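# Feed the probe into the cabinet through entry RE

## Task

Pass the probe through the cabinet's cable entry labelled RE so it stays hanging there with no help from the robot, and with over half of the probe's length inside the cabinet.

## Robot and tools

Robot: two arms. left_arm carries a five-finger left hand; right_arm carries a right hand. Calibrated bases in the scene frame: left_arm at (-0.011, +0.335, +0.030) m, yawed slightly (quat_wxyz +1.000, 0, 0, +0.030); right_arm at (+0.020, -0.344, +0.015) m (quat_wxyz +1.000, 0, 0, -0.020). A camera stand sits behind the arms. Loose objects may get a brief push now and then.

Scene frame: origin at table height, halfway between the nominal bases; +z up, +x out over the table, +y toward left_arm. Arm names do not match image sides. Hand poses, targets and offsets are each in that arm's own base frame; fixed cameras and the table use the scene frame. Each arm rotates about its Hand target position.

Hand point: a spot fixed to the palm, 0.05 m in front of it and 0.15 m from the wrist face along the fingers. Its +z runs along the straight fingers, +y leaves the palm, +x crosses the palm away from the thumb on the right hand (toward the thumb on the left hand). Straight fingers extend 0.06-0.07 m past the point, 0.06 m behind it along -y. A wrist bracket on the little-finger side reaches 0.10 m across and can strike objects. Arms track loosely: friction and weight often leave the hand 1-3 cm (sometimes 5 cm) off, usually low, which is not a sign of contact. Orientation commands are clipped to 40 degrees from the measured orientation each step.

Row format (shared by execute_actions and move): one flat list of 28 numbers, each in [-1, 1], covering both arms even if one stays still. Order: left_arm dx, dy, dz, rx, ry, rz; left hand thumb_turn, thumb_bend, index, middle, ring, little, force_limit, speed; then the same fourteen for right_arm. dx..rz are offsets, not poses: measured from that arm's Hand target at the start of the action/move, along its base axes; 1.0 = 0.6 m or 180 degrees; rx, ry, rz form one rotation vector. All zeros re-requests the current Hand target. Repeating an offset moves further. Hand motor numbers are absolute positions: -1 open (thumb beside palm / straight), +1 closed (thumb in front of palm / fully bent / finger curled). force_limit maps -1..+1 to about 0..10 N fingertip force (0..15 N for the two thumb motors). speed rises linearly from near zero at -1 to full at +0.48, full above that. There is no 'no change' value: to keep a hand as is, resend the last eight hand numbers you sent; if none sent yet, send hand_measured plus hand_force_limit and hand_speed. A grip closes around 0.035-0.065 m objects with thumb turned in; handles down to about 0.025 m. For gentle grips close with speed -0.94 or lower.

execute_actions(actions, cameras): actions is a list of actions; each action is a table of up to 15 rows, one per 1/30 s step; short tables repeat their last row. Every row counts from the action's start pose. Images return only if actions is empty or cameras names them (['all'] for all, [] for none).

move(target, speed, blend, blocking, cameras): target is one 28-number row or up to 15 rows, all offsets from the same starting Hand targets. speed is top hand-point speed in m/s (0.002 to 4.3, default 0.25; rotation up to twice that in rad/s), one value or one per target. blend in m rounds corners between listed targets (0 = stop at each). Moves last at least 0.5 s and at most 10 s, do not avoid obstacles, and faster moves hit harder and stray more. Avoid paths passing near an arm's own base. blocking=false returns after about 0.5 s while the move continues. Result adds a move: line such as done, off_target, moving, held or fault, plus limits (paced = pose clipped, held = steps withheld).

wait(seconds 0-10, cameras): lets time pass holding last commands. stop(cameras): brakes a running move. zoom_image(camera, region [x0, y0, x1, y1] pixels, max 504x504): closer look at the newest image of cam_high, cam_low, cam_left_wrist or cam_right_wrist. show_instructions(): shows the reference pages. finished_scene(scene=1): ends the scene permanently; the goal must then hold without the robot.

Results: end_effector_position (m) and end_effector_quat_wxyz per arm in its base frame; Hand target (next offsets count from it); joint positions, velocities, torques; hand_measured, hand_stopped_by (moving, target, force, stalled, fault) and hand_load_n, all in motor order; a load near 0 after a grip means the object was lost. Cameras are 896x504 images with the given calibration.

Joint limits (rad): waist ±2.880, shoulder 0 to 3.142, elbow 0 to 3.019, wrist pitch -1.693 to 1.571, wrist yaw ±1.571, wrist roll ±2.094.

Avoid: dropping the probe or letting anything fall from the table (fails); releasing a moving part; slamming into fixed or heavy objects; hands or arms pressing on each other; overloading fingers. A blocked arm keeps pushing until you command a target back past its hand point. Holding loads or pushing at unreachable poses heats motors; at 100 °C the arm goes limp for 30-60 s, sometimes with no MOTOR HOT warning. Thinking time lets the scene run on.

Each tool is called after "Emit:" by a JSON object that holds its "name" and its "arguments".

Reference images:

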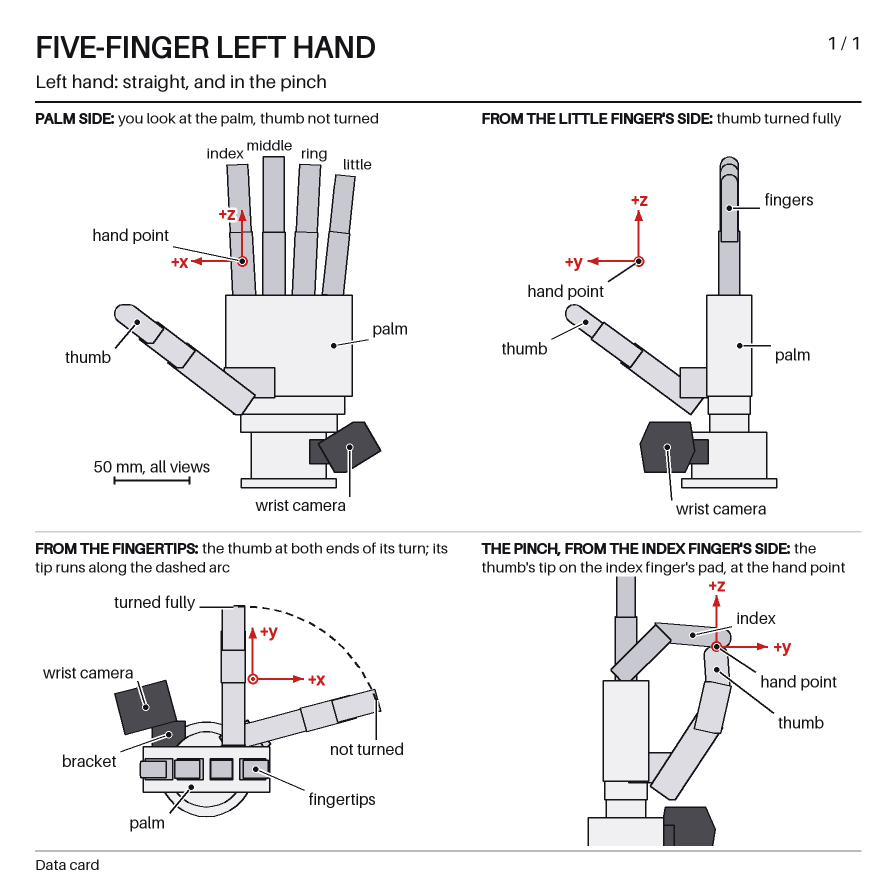

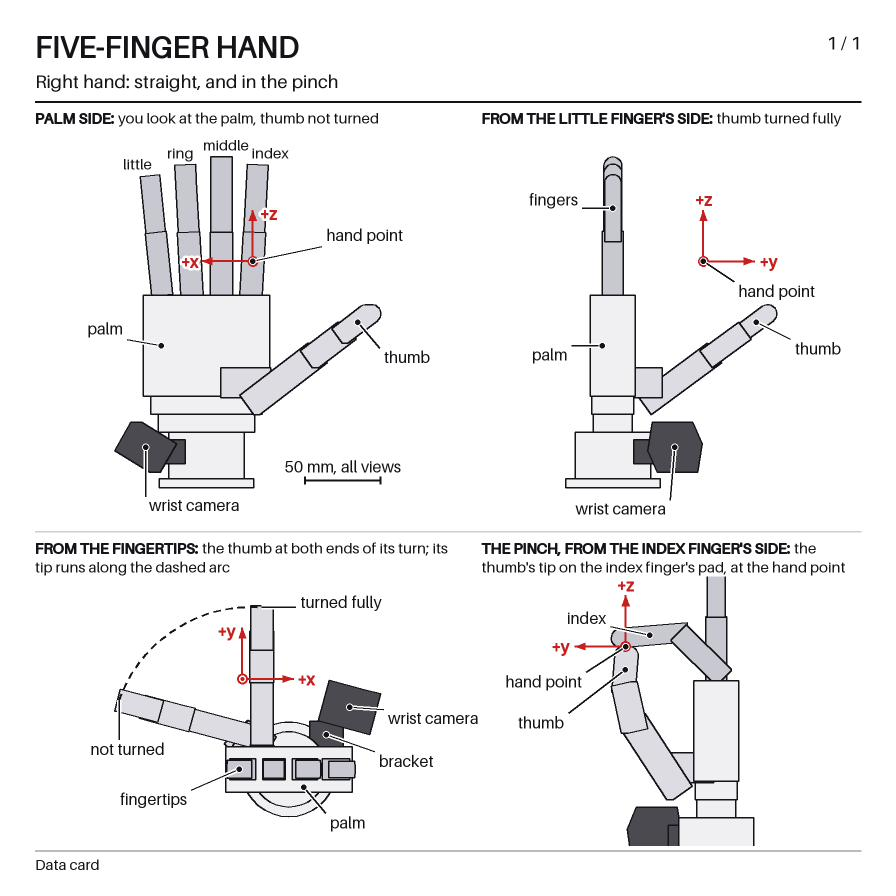

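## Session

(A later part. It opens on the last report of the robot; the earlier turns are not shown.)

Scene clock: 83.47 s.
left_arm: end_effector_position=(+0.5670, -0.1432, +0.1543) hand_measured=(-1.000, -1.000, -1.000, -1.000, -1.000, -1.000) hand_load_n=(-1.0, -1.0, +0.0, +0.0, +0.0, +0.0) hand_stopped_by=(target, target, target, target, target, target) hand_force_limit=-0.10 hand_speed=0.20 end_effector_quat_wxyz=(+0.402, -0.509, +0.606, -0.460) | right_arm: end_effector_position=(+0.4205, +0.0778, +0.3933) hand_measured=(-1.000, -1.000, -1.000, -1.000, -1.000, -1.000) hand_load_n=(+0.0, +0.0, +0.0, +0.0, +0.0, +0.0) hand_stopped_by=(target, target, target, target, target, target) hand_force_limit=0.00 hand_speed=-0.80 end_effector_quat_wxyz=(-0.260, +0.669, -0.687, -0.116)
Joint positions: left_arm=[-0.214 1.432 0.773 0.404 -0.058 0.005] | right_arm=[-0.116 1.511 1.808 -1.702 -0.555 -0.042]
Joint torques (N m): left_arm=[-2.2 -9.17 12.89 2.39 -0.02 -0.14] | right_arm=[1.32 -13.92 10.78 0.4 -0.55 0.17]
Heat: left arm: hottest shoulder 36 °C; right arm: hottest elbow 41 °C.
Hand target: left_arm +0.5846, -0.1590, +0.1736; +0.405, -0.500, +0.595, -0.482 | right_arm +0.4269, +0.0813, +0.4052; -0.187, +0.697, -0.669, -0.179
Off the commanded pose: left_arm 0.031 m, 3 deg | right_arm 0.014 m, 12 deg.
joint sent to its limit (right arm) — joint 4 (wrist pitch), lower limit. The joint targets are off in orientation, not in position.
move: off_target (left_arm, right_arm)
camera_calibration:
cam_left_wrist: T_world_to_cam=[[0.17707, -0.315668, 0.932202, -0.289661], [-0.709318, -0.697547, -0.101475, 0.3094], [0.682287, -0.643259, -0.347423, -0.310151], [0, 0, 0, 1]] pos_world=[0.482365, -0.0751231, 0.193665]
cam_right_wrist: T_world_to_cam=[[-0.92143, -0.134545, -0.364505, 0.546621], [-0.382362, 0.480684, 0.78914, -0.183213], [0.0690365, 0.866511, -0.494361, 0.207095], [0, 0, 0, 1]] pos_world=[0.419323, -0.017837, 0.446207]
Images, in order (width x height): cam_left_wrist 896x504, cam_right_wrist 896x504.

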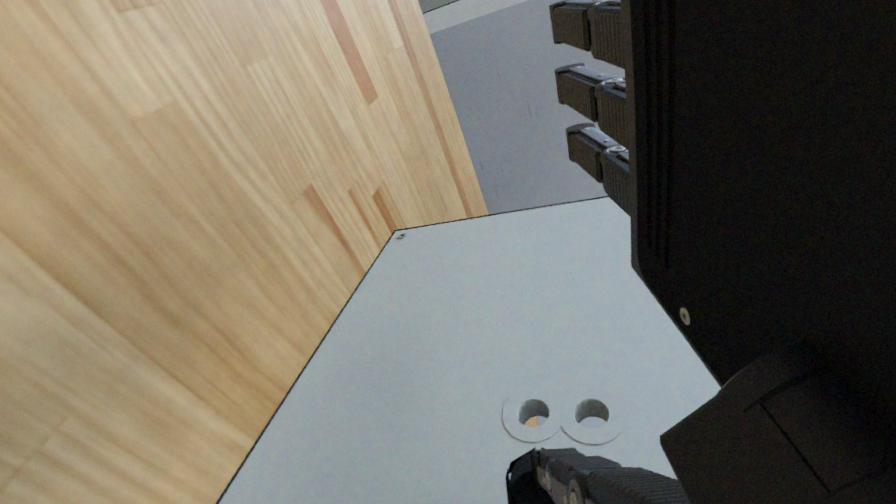

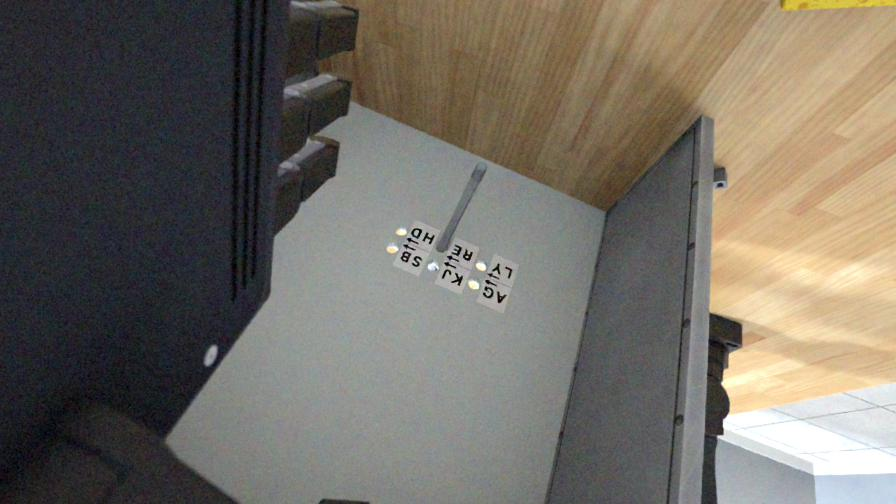

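Emit:
{"name": "move", "arguments": {"target": [-0.018,-0.035,-0.007,0,0,0,-1,-1,-1,-1,-1,-1,-0.1,0.2,0,0,0,0,0,0,-1,-1,-1,-1,-1,-1,0,-0.8], "cameras": ["cam_left_wrist","cam_right_wrist"], "speed": 0.04}}

Emit:
{"name": "zoom_image", "arguments": {"camera": "cam_left_wrist", "region": [480, 380, 680, 504]}}

Scene clock: 85.13 s.
left_arm: end_effector_position=(+0.5674, -0.1462, +0.1554) hand_measured=(-1.000, -1.000, -1.000, -1.000, -1.000, -1.000) hand_load_n=(-4.0, -3.0, +0.0, -0.5, +0.0, +0.0) hand_stopped_by=(target, target, target, target, target, target) hand_force_limit=-0.10 hand_speed=0.20 end_effector_quat_wxyz=(+0.417, -0.515, +0.598, -0.451) | right_arm: end_effector_position=(+0.4205, +0.0778, +0.3933) hand_measured=(-1.000, -1.000, -1.000, -1.000, -1.000, -1.000) hand_load_n=(+0.0, +0.0, +0.0, -0.5, +0.0, +0.0) hand_stopped_by=(target, target, target, target, target, target) hand_force_limit=0.00 hand_speed=-0.80 end_effector_quat_wxyz=(-0.260, +0.669, -0.687, -0.116)
Joint positions: left_arm=[-0.241 1.432 0.773 0.41 -0.124 0.005] | right_arm=[-0.116 1.511 1.808 -1.702 -0.555 -0.042]
Joint torques (N m): left_arm=[-4.72 -10.05 11.33 2.62 0.48 -0.26] | right_arm=[1.38 -13.92 10.84 0.39 -0.55 0.16]
Heat: left arm: hottest shoulder 36 °C; right arm: hottest elbow 41 °C.
Hand target: left_arm +0.5737, -0.1802, +0.1694; +0.405, -0.499, +0.595, -0.482 | right_arm +0.4269, +0.0813, +0.4052; -0.187, +0.697, -0.669, -0.179
Off the commanded pose: left_arm 0.037 m, 4 deg | right_arm 0.014 m, 12 deg.
joint sent to its limit (right arm) — joint 4 (wrist pitch), lower limit. The joint targets are off in orientation, not in position.
move: off_target (left_arm, right_arm)
camera_calibration:
cam_left_wrist: T_world_to_cam=[[0.180656, -0.322881, 0.929038, -0.294345], [-0.681907, -0.721815, -0.118262, 0.291363], [0.708778, -0.612153, -0.350575, -0.321994], [0, 0, 0, 1]] pos_world=[0.48008, -0.0818381, 0.195032]
cam_right_wrist: T_world_to_cam=[[-0.92143, -0.134545, -0.364505, 0.546621], [-0.382362, 0.480684, 0.78914, -0.183213], [0.0690365, 0.866511, -0.494361, 0.207095], [0, 0, 0, 1]] pos_world=[0.419323, -0.017837, 0.446207]
Images, in order (width x height): cam_left_wrist 896x504, cam_right_wrist 896x504.

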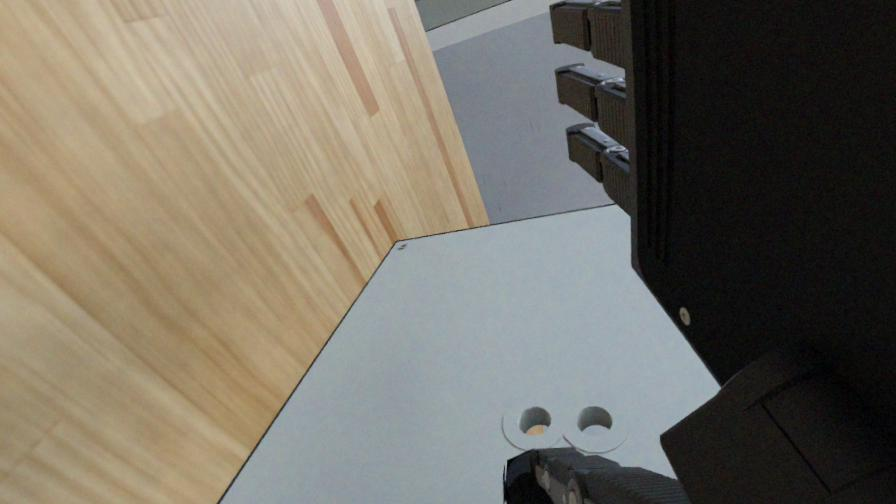

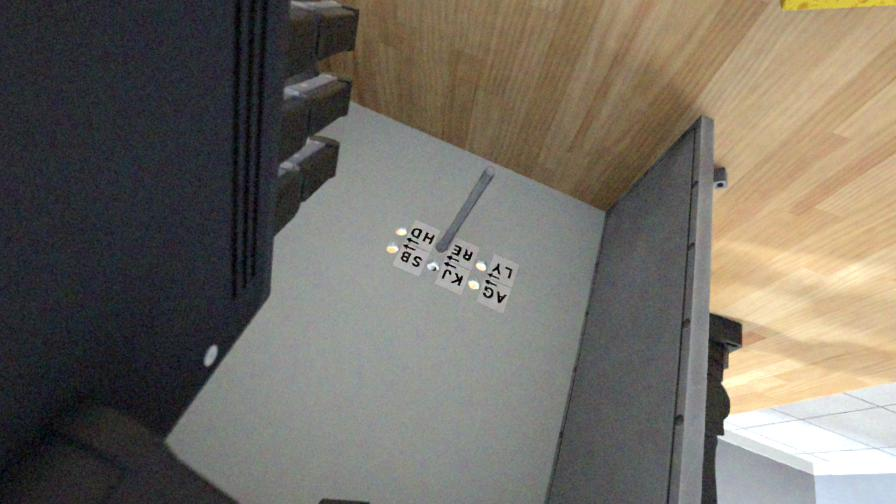

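Scaled by 2.520 from the camera's 896x504 image, which has a finer 1280x720 frame.

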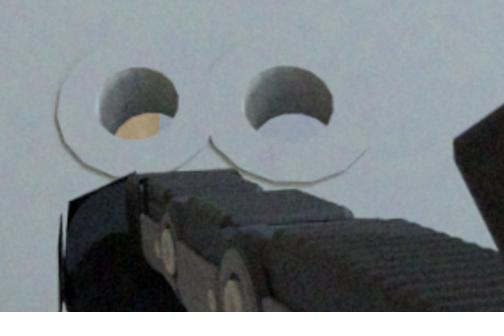

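Emit:
{"name": "move", "arguments": {"target": [0,0.09,0,0,0,0,-1,-1,-1,-1,-1,-1,-0.1,0.2,0,0,0,0,0,0,-1,-1,-1,-1,-1,-1,0,-0.8], "speed": 0.08, "cameras": ["cam_left_wrist","cam_right_wrist","cam_low"]}}

Scene clock: 89.17 s.
left_arm: end_effector_position=(+0.5718, -0.1270, +0.1590) hand_measured=(-1.000, -1.000, -1.000, -1.000, -1.000, -1.000) hand_load_n=(-0.5, +0.0, +0.0, +0.0, +0.0, +0.0) hand_stopped_by=(target, target, target, target, target, target) hand_force_limit=-0.10 hand_speed=0.20 end_effector_quat_wxyz=(+0.398, -0.505, +0.602, -0.473) | right_arm: end_effector_position=(+0.4205, +0.0778, +0.3933) hand_measured=(-1.000, -1.000, -1.000, -1.000, -1.000, -1.000) hand_load_n=(+0.0, +0.0, +0.0, +0.0, +0.0, +0.0) hand_stopped_by=(target, target, target, target, target, target) hand_force_limit=0.00 hand_speed=-0.80 end_effector_quat_wxyz=(-0.260, +0.669, -0.687, -0.116)
Joint positions: left_arm=[-0.162 1.432 0.773 0.422 0.011 0.005] | right_arm=[-0.116 1.511 1.808 -1.702 -0.555 -0.042]
Joint torques (N m): left_arm=[-0.21 -11.16 8.72 2.25 -0.02 0.04] | right_arm=[1.38 -13.8 10.85 0.38 -0.55 0.18]
Heat: left arm: hottest shoulder 36 °C; right arm: hottest elbow 41 °C.
Hand target: left_arm +0.5738, -0.1261, +0.1694; +0.405, -0.500, +0.595, -0.482 | right_arm +0.4269, +0.0813, +0.4052; -0.187, +0.697, -0.669, -0.179
Off the commanded pose: left_arm 0.011 m, 2 deg | right_arm 0.014 m, 12 deg.
joint sent to its limit (right arm) — joint 4 (wrist pitch), lower limit. The joint targets are off in orientation, not in position.
move: off_target (left_arm, right_arm)
camera_calibration:
cam_left_wrist: T_world_to_cam=[[0.159503, -0.29967, 0.940615, -0.279062], [-0.71869, -0.688466, -0.0974672, 0.330548], [0.676789, -0.660464, -0.325182, -0.304034], [0, 0, 0, 1]] pos_world=[0.48784, -0.0568592, 0.195841]
cam_right_wrist: T_world_to_cam=[[-0.92143, -0.134545, -0.364505, 0.546621], [-0.382362, 0.480684, 0.78914, -0.183213], [0.0690365, 0.866511, -0.494361, 0.207095], [0, 0, 0, 1]] pos_world=[0.419323, -0.017837, 0.446207]
Images, in order (width x height): cam_low 896x504, cam_left_wrist 896x504, cam_right_wrist 896x504.

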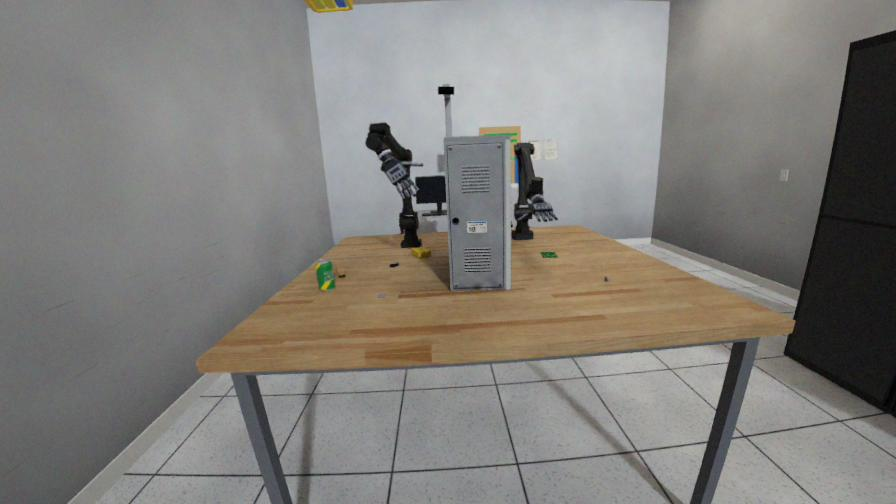

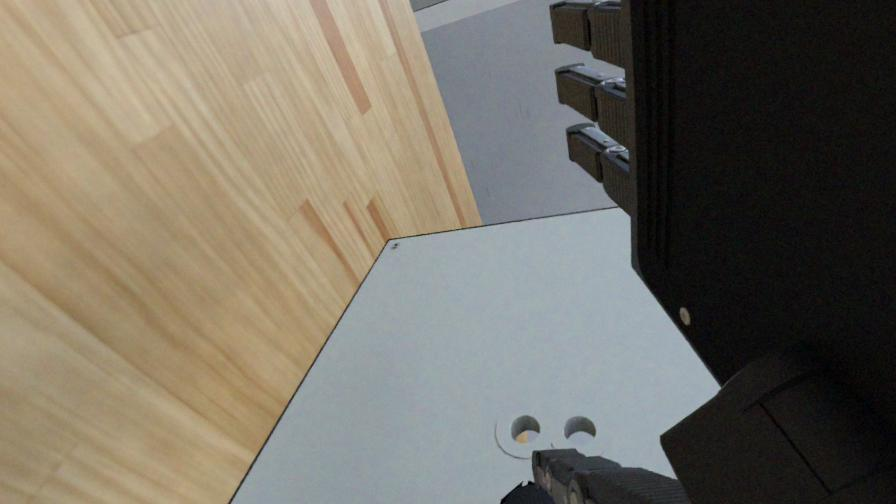

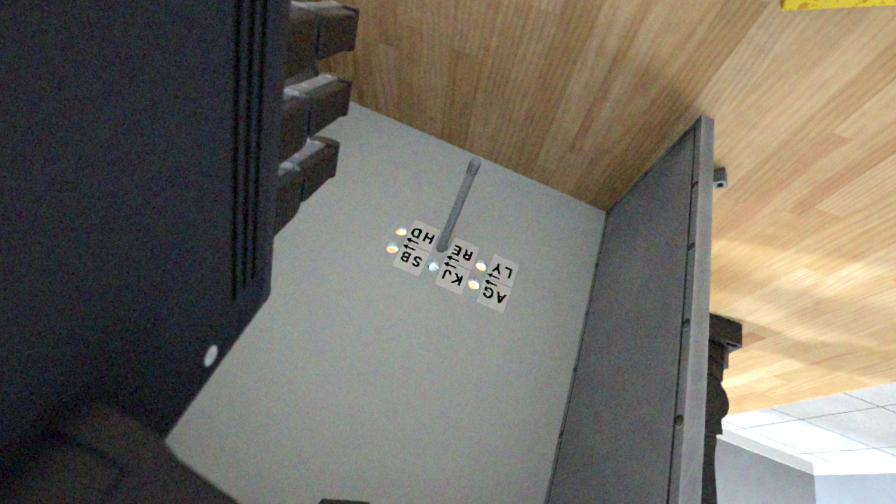

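Emit:
{"name": "zoom_image", "arguments": {"camera": "cam_right_wrist", "region": [370, 140, 530, 320]}}

Emit:
{"name": "zoom_image", "arguments": {"camera": "cam_left_wrist", "region": [420, 380, 660, 504]}}

Scaled by 2.800 from the camera's 896x504 image, which has a finer 1280x720 frame.

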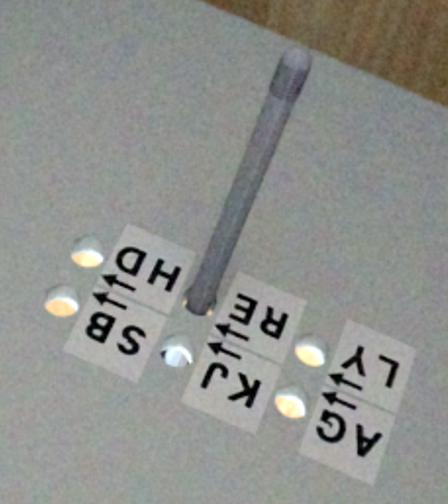

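Scaled by 2.100 from the camera's 896x504 image, which has a finer 1280x720 frame.

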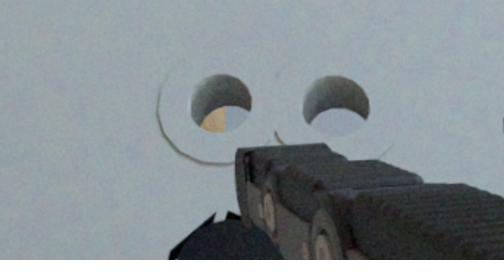

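Emit:
{"name": "move", "arguments": {"target": [0,0.2,0.08,0,0,0,-1,-1,-1,-1,-1,-1,-0.1,0.2,0,0,0,0,0,0,-1,-1,-1,-1,-1,-1,0,-0.8], "speed": 0.15, "cameras": ["cam_left_wrist","cam_right_wrist","cam_high"]}}

Scene clock: 92.33 s.
left_arm: end_effector_position=(+0.5601, -0.0097, +0.1842) hand_measured=(-1.000, -1.000, -1.000, -1.000, -1.000, -1.000) hand_load_n=(+0.0, +0.0, +0.0, +0.0, +0.0, +0.0) hand_stopped_by=(target, target, target, target, target, target) hand_force_limit=-0.10 hand_speed=0.20 end_effector_quat_wxyz=(+0.384, -0.518, +0.601, -0.472) | right_arm: end_effector_position=(+0.4205, +0.0778, +0.3933) hand_measured=(-1.000, -1.000, -1.000, -1.000, -1.000, -1.000) hand_load_n=(+0.0, +0.0, +0.0, +0.0, +0.0, +0.0) hand_stopped_by=(target, target, target, target, target, target) hand_force_limit=0.00 hand_speed=-0.80 end_effector_quat_wxyz=(-0.260, +0.669, -0.687, -0.116)
Joint positions: left_arm=[0.133 1.349 0.789 0.286 0.299 0.055] | right_arm=[-0.116 1.511 1.808 -1.702 -0.555 -0.042]
Joint torques (N m): left_arm=[-0.21 -11.11 13.45 1.22 0.08 0.13] | right_arm=[1.38 -13.86 10.78 0.36 -0.55 0.18]
Heat: left arm: hottest shoulder 36 °C; right arm: hottest elbow 41 °C.
Hand target: left_arm +0.5738, -0.0061, +0.2174; +0.405, -0.500, +0.595, -0.482 | right_arm +0.4269, +0.0813, +0.4052; -0.187, +0.697, -0.669, -0.179
Off the commanded pose: left_arm 0.036 m, 3 deg | right_arm 0.014 m, 12 deg.
joint sent to its limit (right arm) — joint 4 (wrist pitch), lower limit. The joint targets are off in orientation, not in position.
move: off_target (left_arm, right_arm)
camera_calibration:
cam_left_wrist: T_world_to_cam=[[0.187338, -0.276607, 0.942546, -0.281437], [-0.718179, -0.693206, -0.0606905, 0.398266], [0.670166, -0.665548, -0.328517, -0.206107], [0, 0, 0, 1]] pos_world=[0.476876, 0.0610585, 0.221729]
cam_right_wrist: T_world_to_cam=[[-0.92143, -0.134545, -0.364505, 0.546621], [-0.382362, 0.480684, 0.78914, -0.183213], [0.0690365, 0.866511, -0.494361, 0.207095], [0, 0, 0, 1]] pos_world=[0.419323, -0.017837, 0.446207]
Images, in order (width x height): cam_high 896x504, cam_left_wrist 896x504, cam_right_wrist 896x504.

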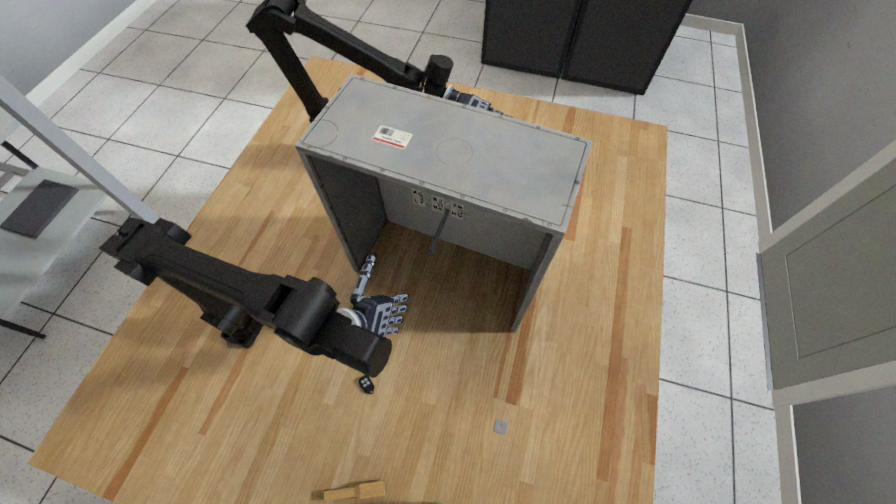

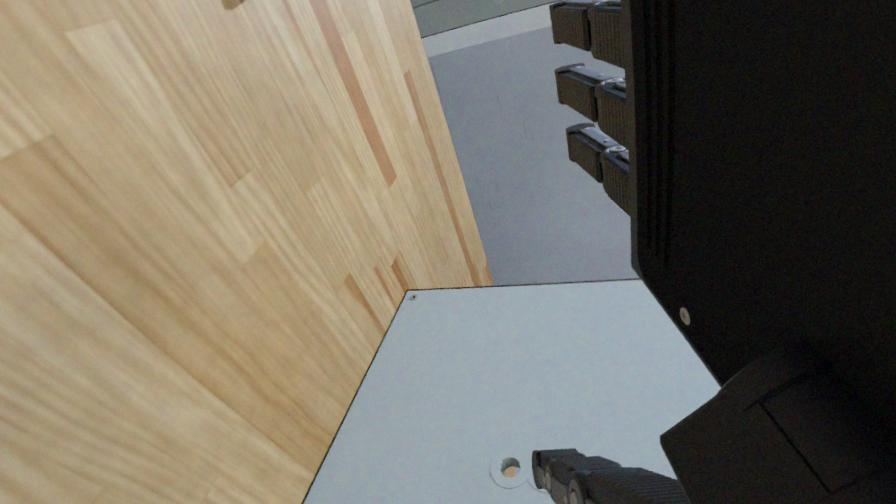

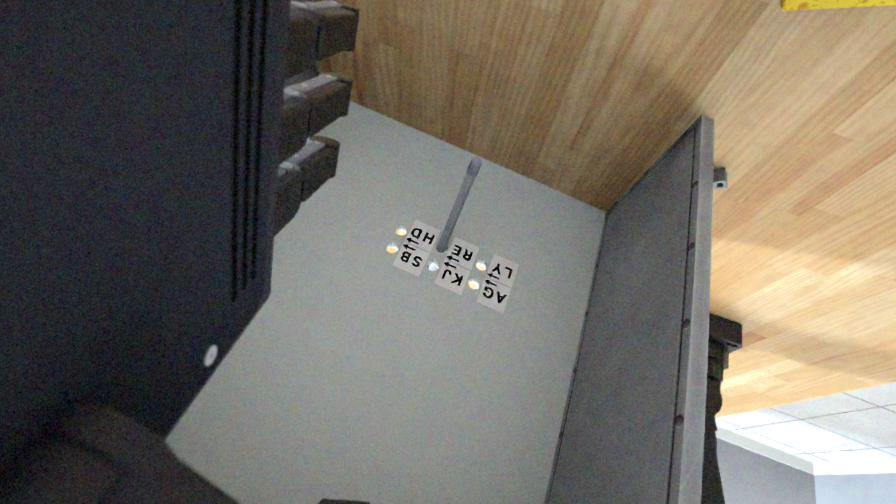

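Emit:
{"name": "zoom_image", "arguments": {"camera": "cam_high", "region": [380, 170, 500, 270]}}

Scaled by 4.200 from the camera's 896x504 image, which has a finer 1280x720 frame.

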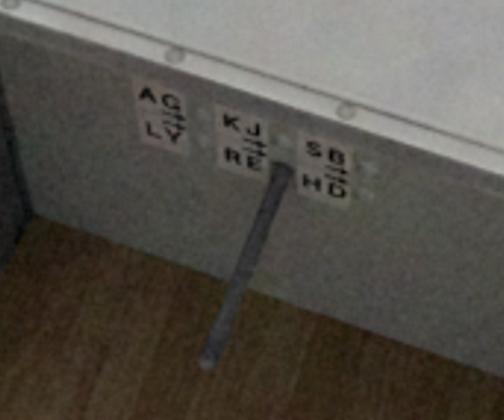

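Emit:
{"name": "execute_actions", "arguments": {"actions": [], "cameras": ["cam_low","cam_right_wrist"]}}

Emit:
{"name": "zoom_image", "arguments": {"camera": "cam_low", "region": [430, 120, 610, 300]}}

Scene clock: 95.33 s.
left_arm: end_effector_position=(+0.5601, -0.0098, +0.1841) hand_measured=(-1.000, -1.000, -1.000, -1.000, -1.000, -1.000) hand_load_n=(+0.0, +0.0, +0.0, +0.0, +0.0, +0.0) hand_stopped_by=(target, target, target, target, target, target) hand_force_limit=-0.10 hand_speed=0.20 end_effector_quat_wxyz=(+0.384, -0.517, +0.602, -0.472) | right_arm: end_effector_position=(+0.4205, +0.0778, +0.3933) hand_measured=(-1.000, -1.000, -1.000, -1.000, -1.000, -1.000) hand_load_n=(+0.0, +0.0, +0.0, +0.0, +0.0, +0.0) hand_stopped_by=(target, target, target, target, target, target) hand_force_limit=0.00 hand_speed=-0.80 end_effector_quat_wxyz=(-0.260, +0.669, -0.687, -0.116)
Joint positions: left_arm=[0.133 1.349 0.789 0.285 0.299 0.056] | right_arm=[-0.116 1.511 1.808 -1.702 -0.555 -0.042]
Joint velocities: within noise
Joint torques (N m): left_arm=[0.03 -10.87 13.57 1.42 0.05 0.16] | right_arm=[1.32 -13.86 10.77 0.36 -0.56 0.18]
Motor temperatures (°C): left_arm=[28 36 36 29 27 29] | right_arm=[30 30 41 30 30 28]
Heat: left arm: hottest shoulder 36 °C; right arm: hottest elbow 41 °C.
Hand target: left_arm +0.5737, -0.0062, +0.2173; +0.405, -0.500, +0.595, -0.482 | right_arm +0.4269, +0.0813, +0.4052; -0.187, +0.697, -0.669, -0.179
Off the commanded pose: left_arm 0.036 m, 3 deg | right_arm 0.014 m, 12 deg.
camera_calibration:
cam_right_wrist: T_world_to_cam=[[-0.92143, -0.134545, -0.364505, 0.546621], [-0.382362, 0.480684, 0.78914, -0.183213], [0.0690365, 0.866511, -0.494361, 0.207095], [0, 0, 0, 1]] pos_world=[0.419323, -0.017837, 0.446207]
Images, in order (width x height): cam_low 896x504, cam_right_wrist 896x504.

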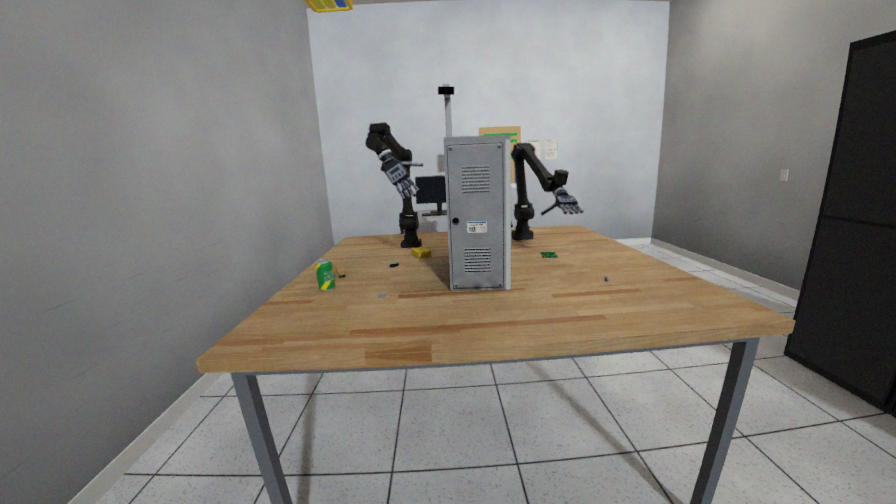

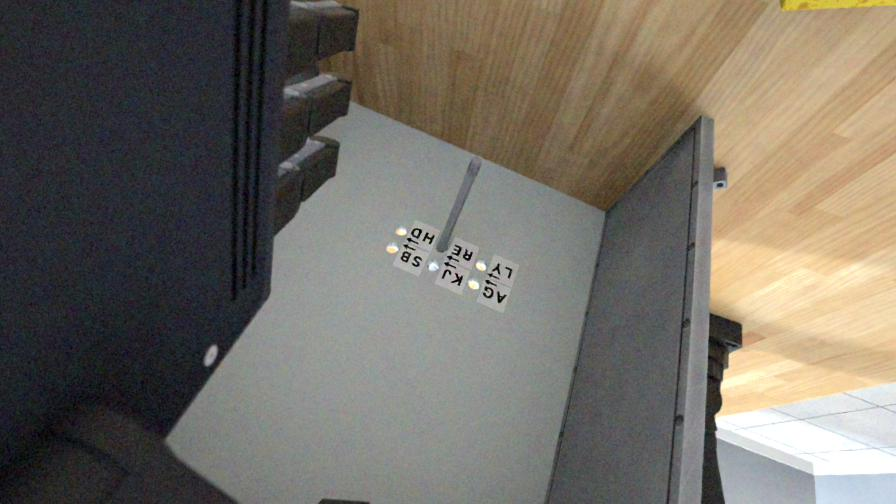

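Scaled by 2.800 from the camera's 896x504 image, which has a finer 1280x720 frame.

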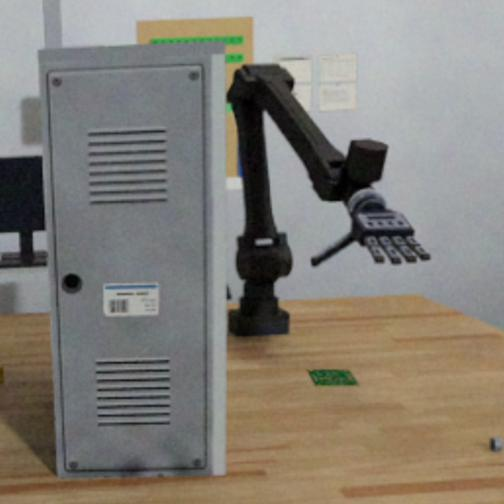

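Emit:
{"name": "finished_scene", "arguments": {}}

The scene is finished: the task was done.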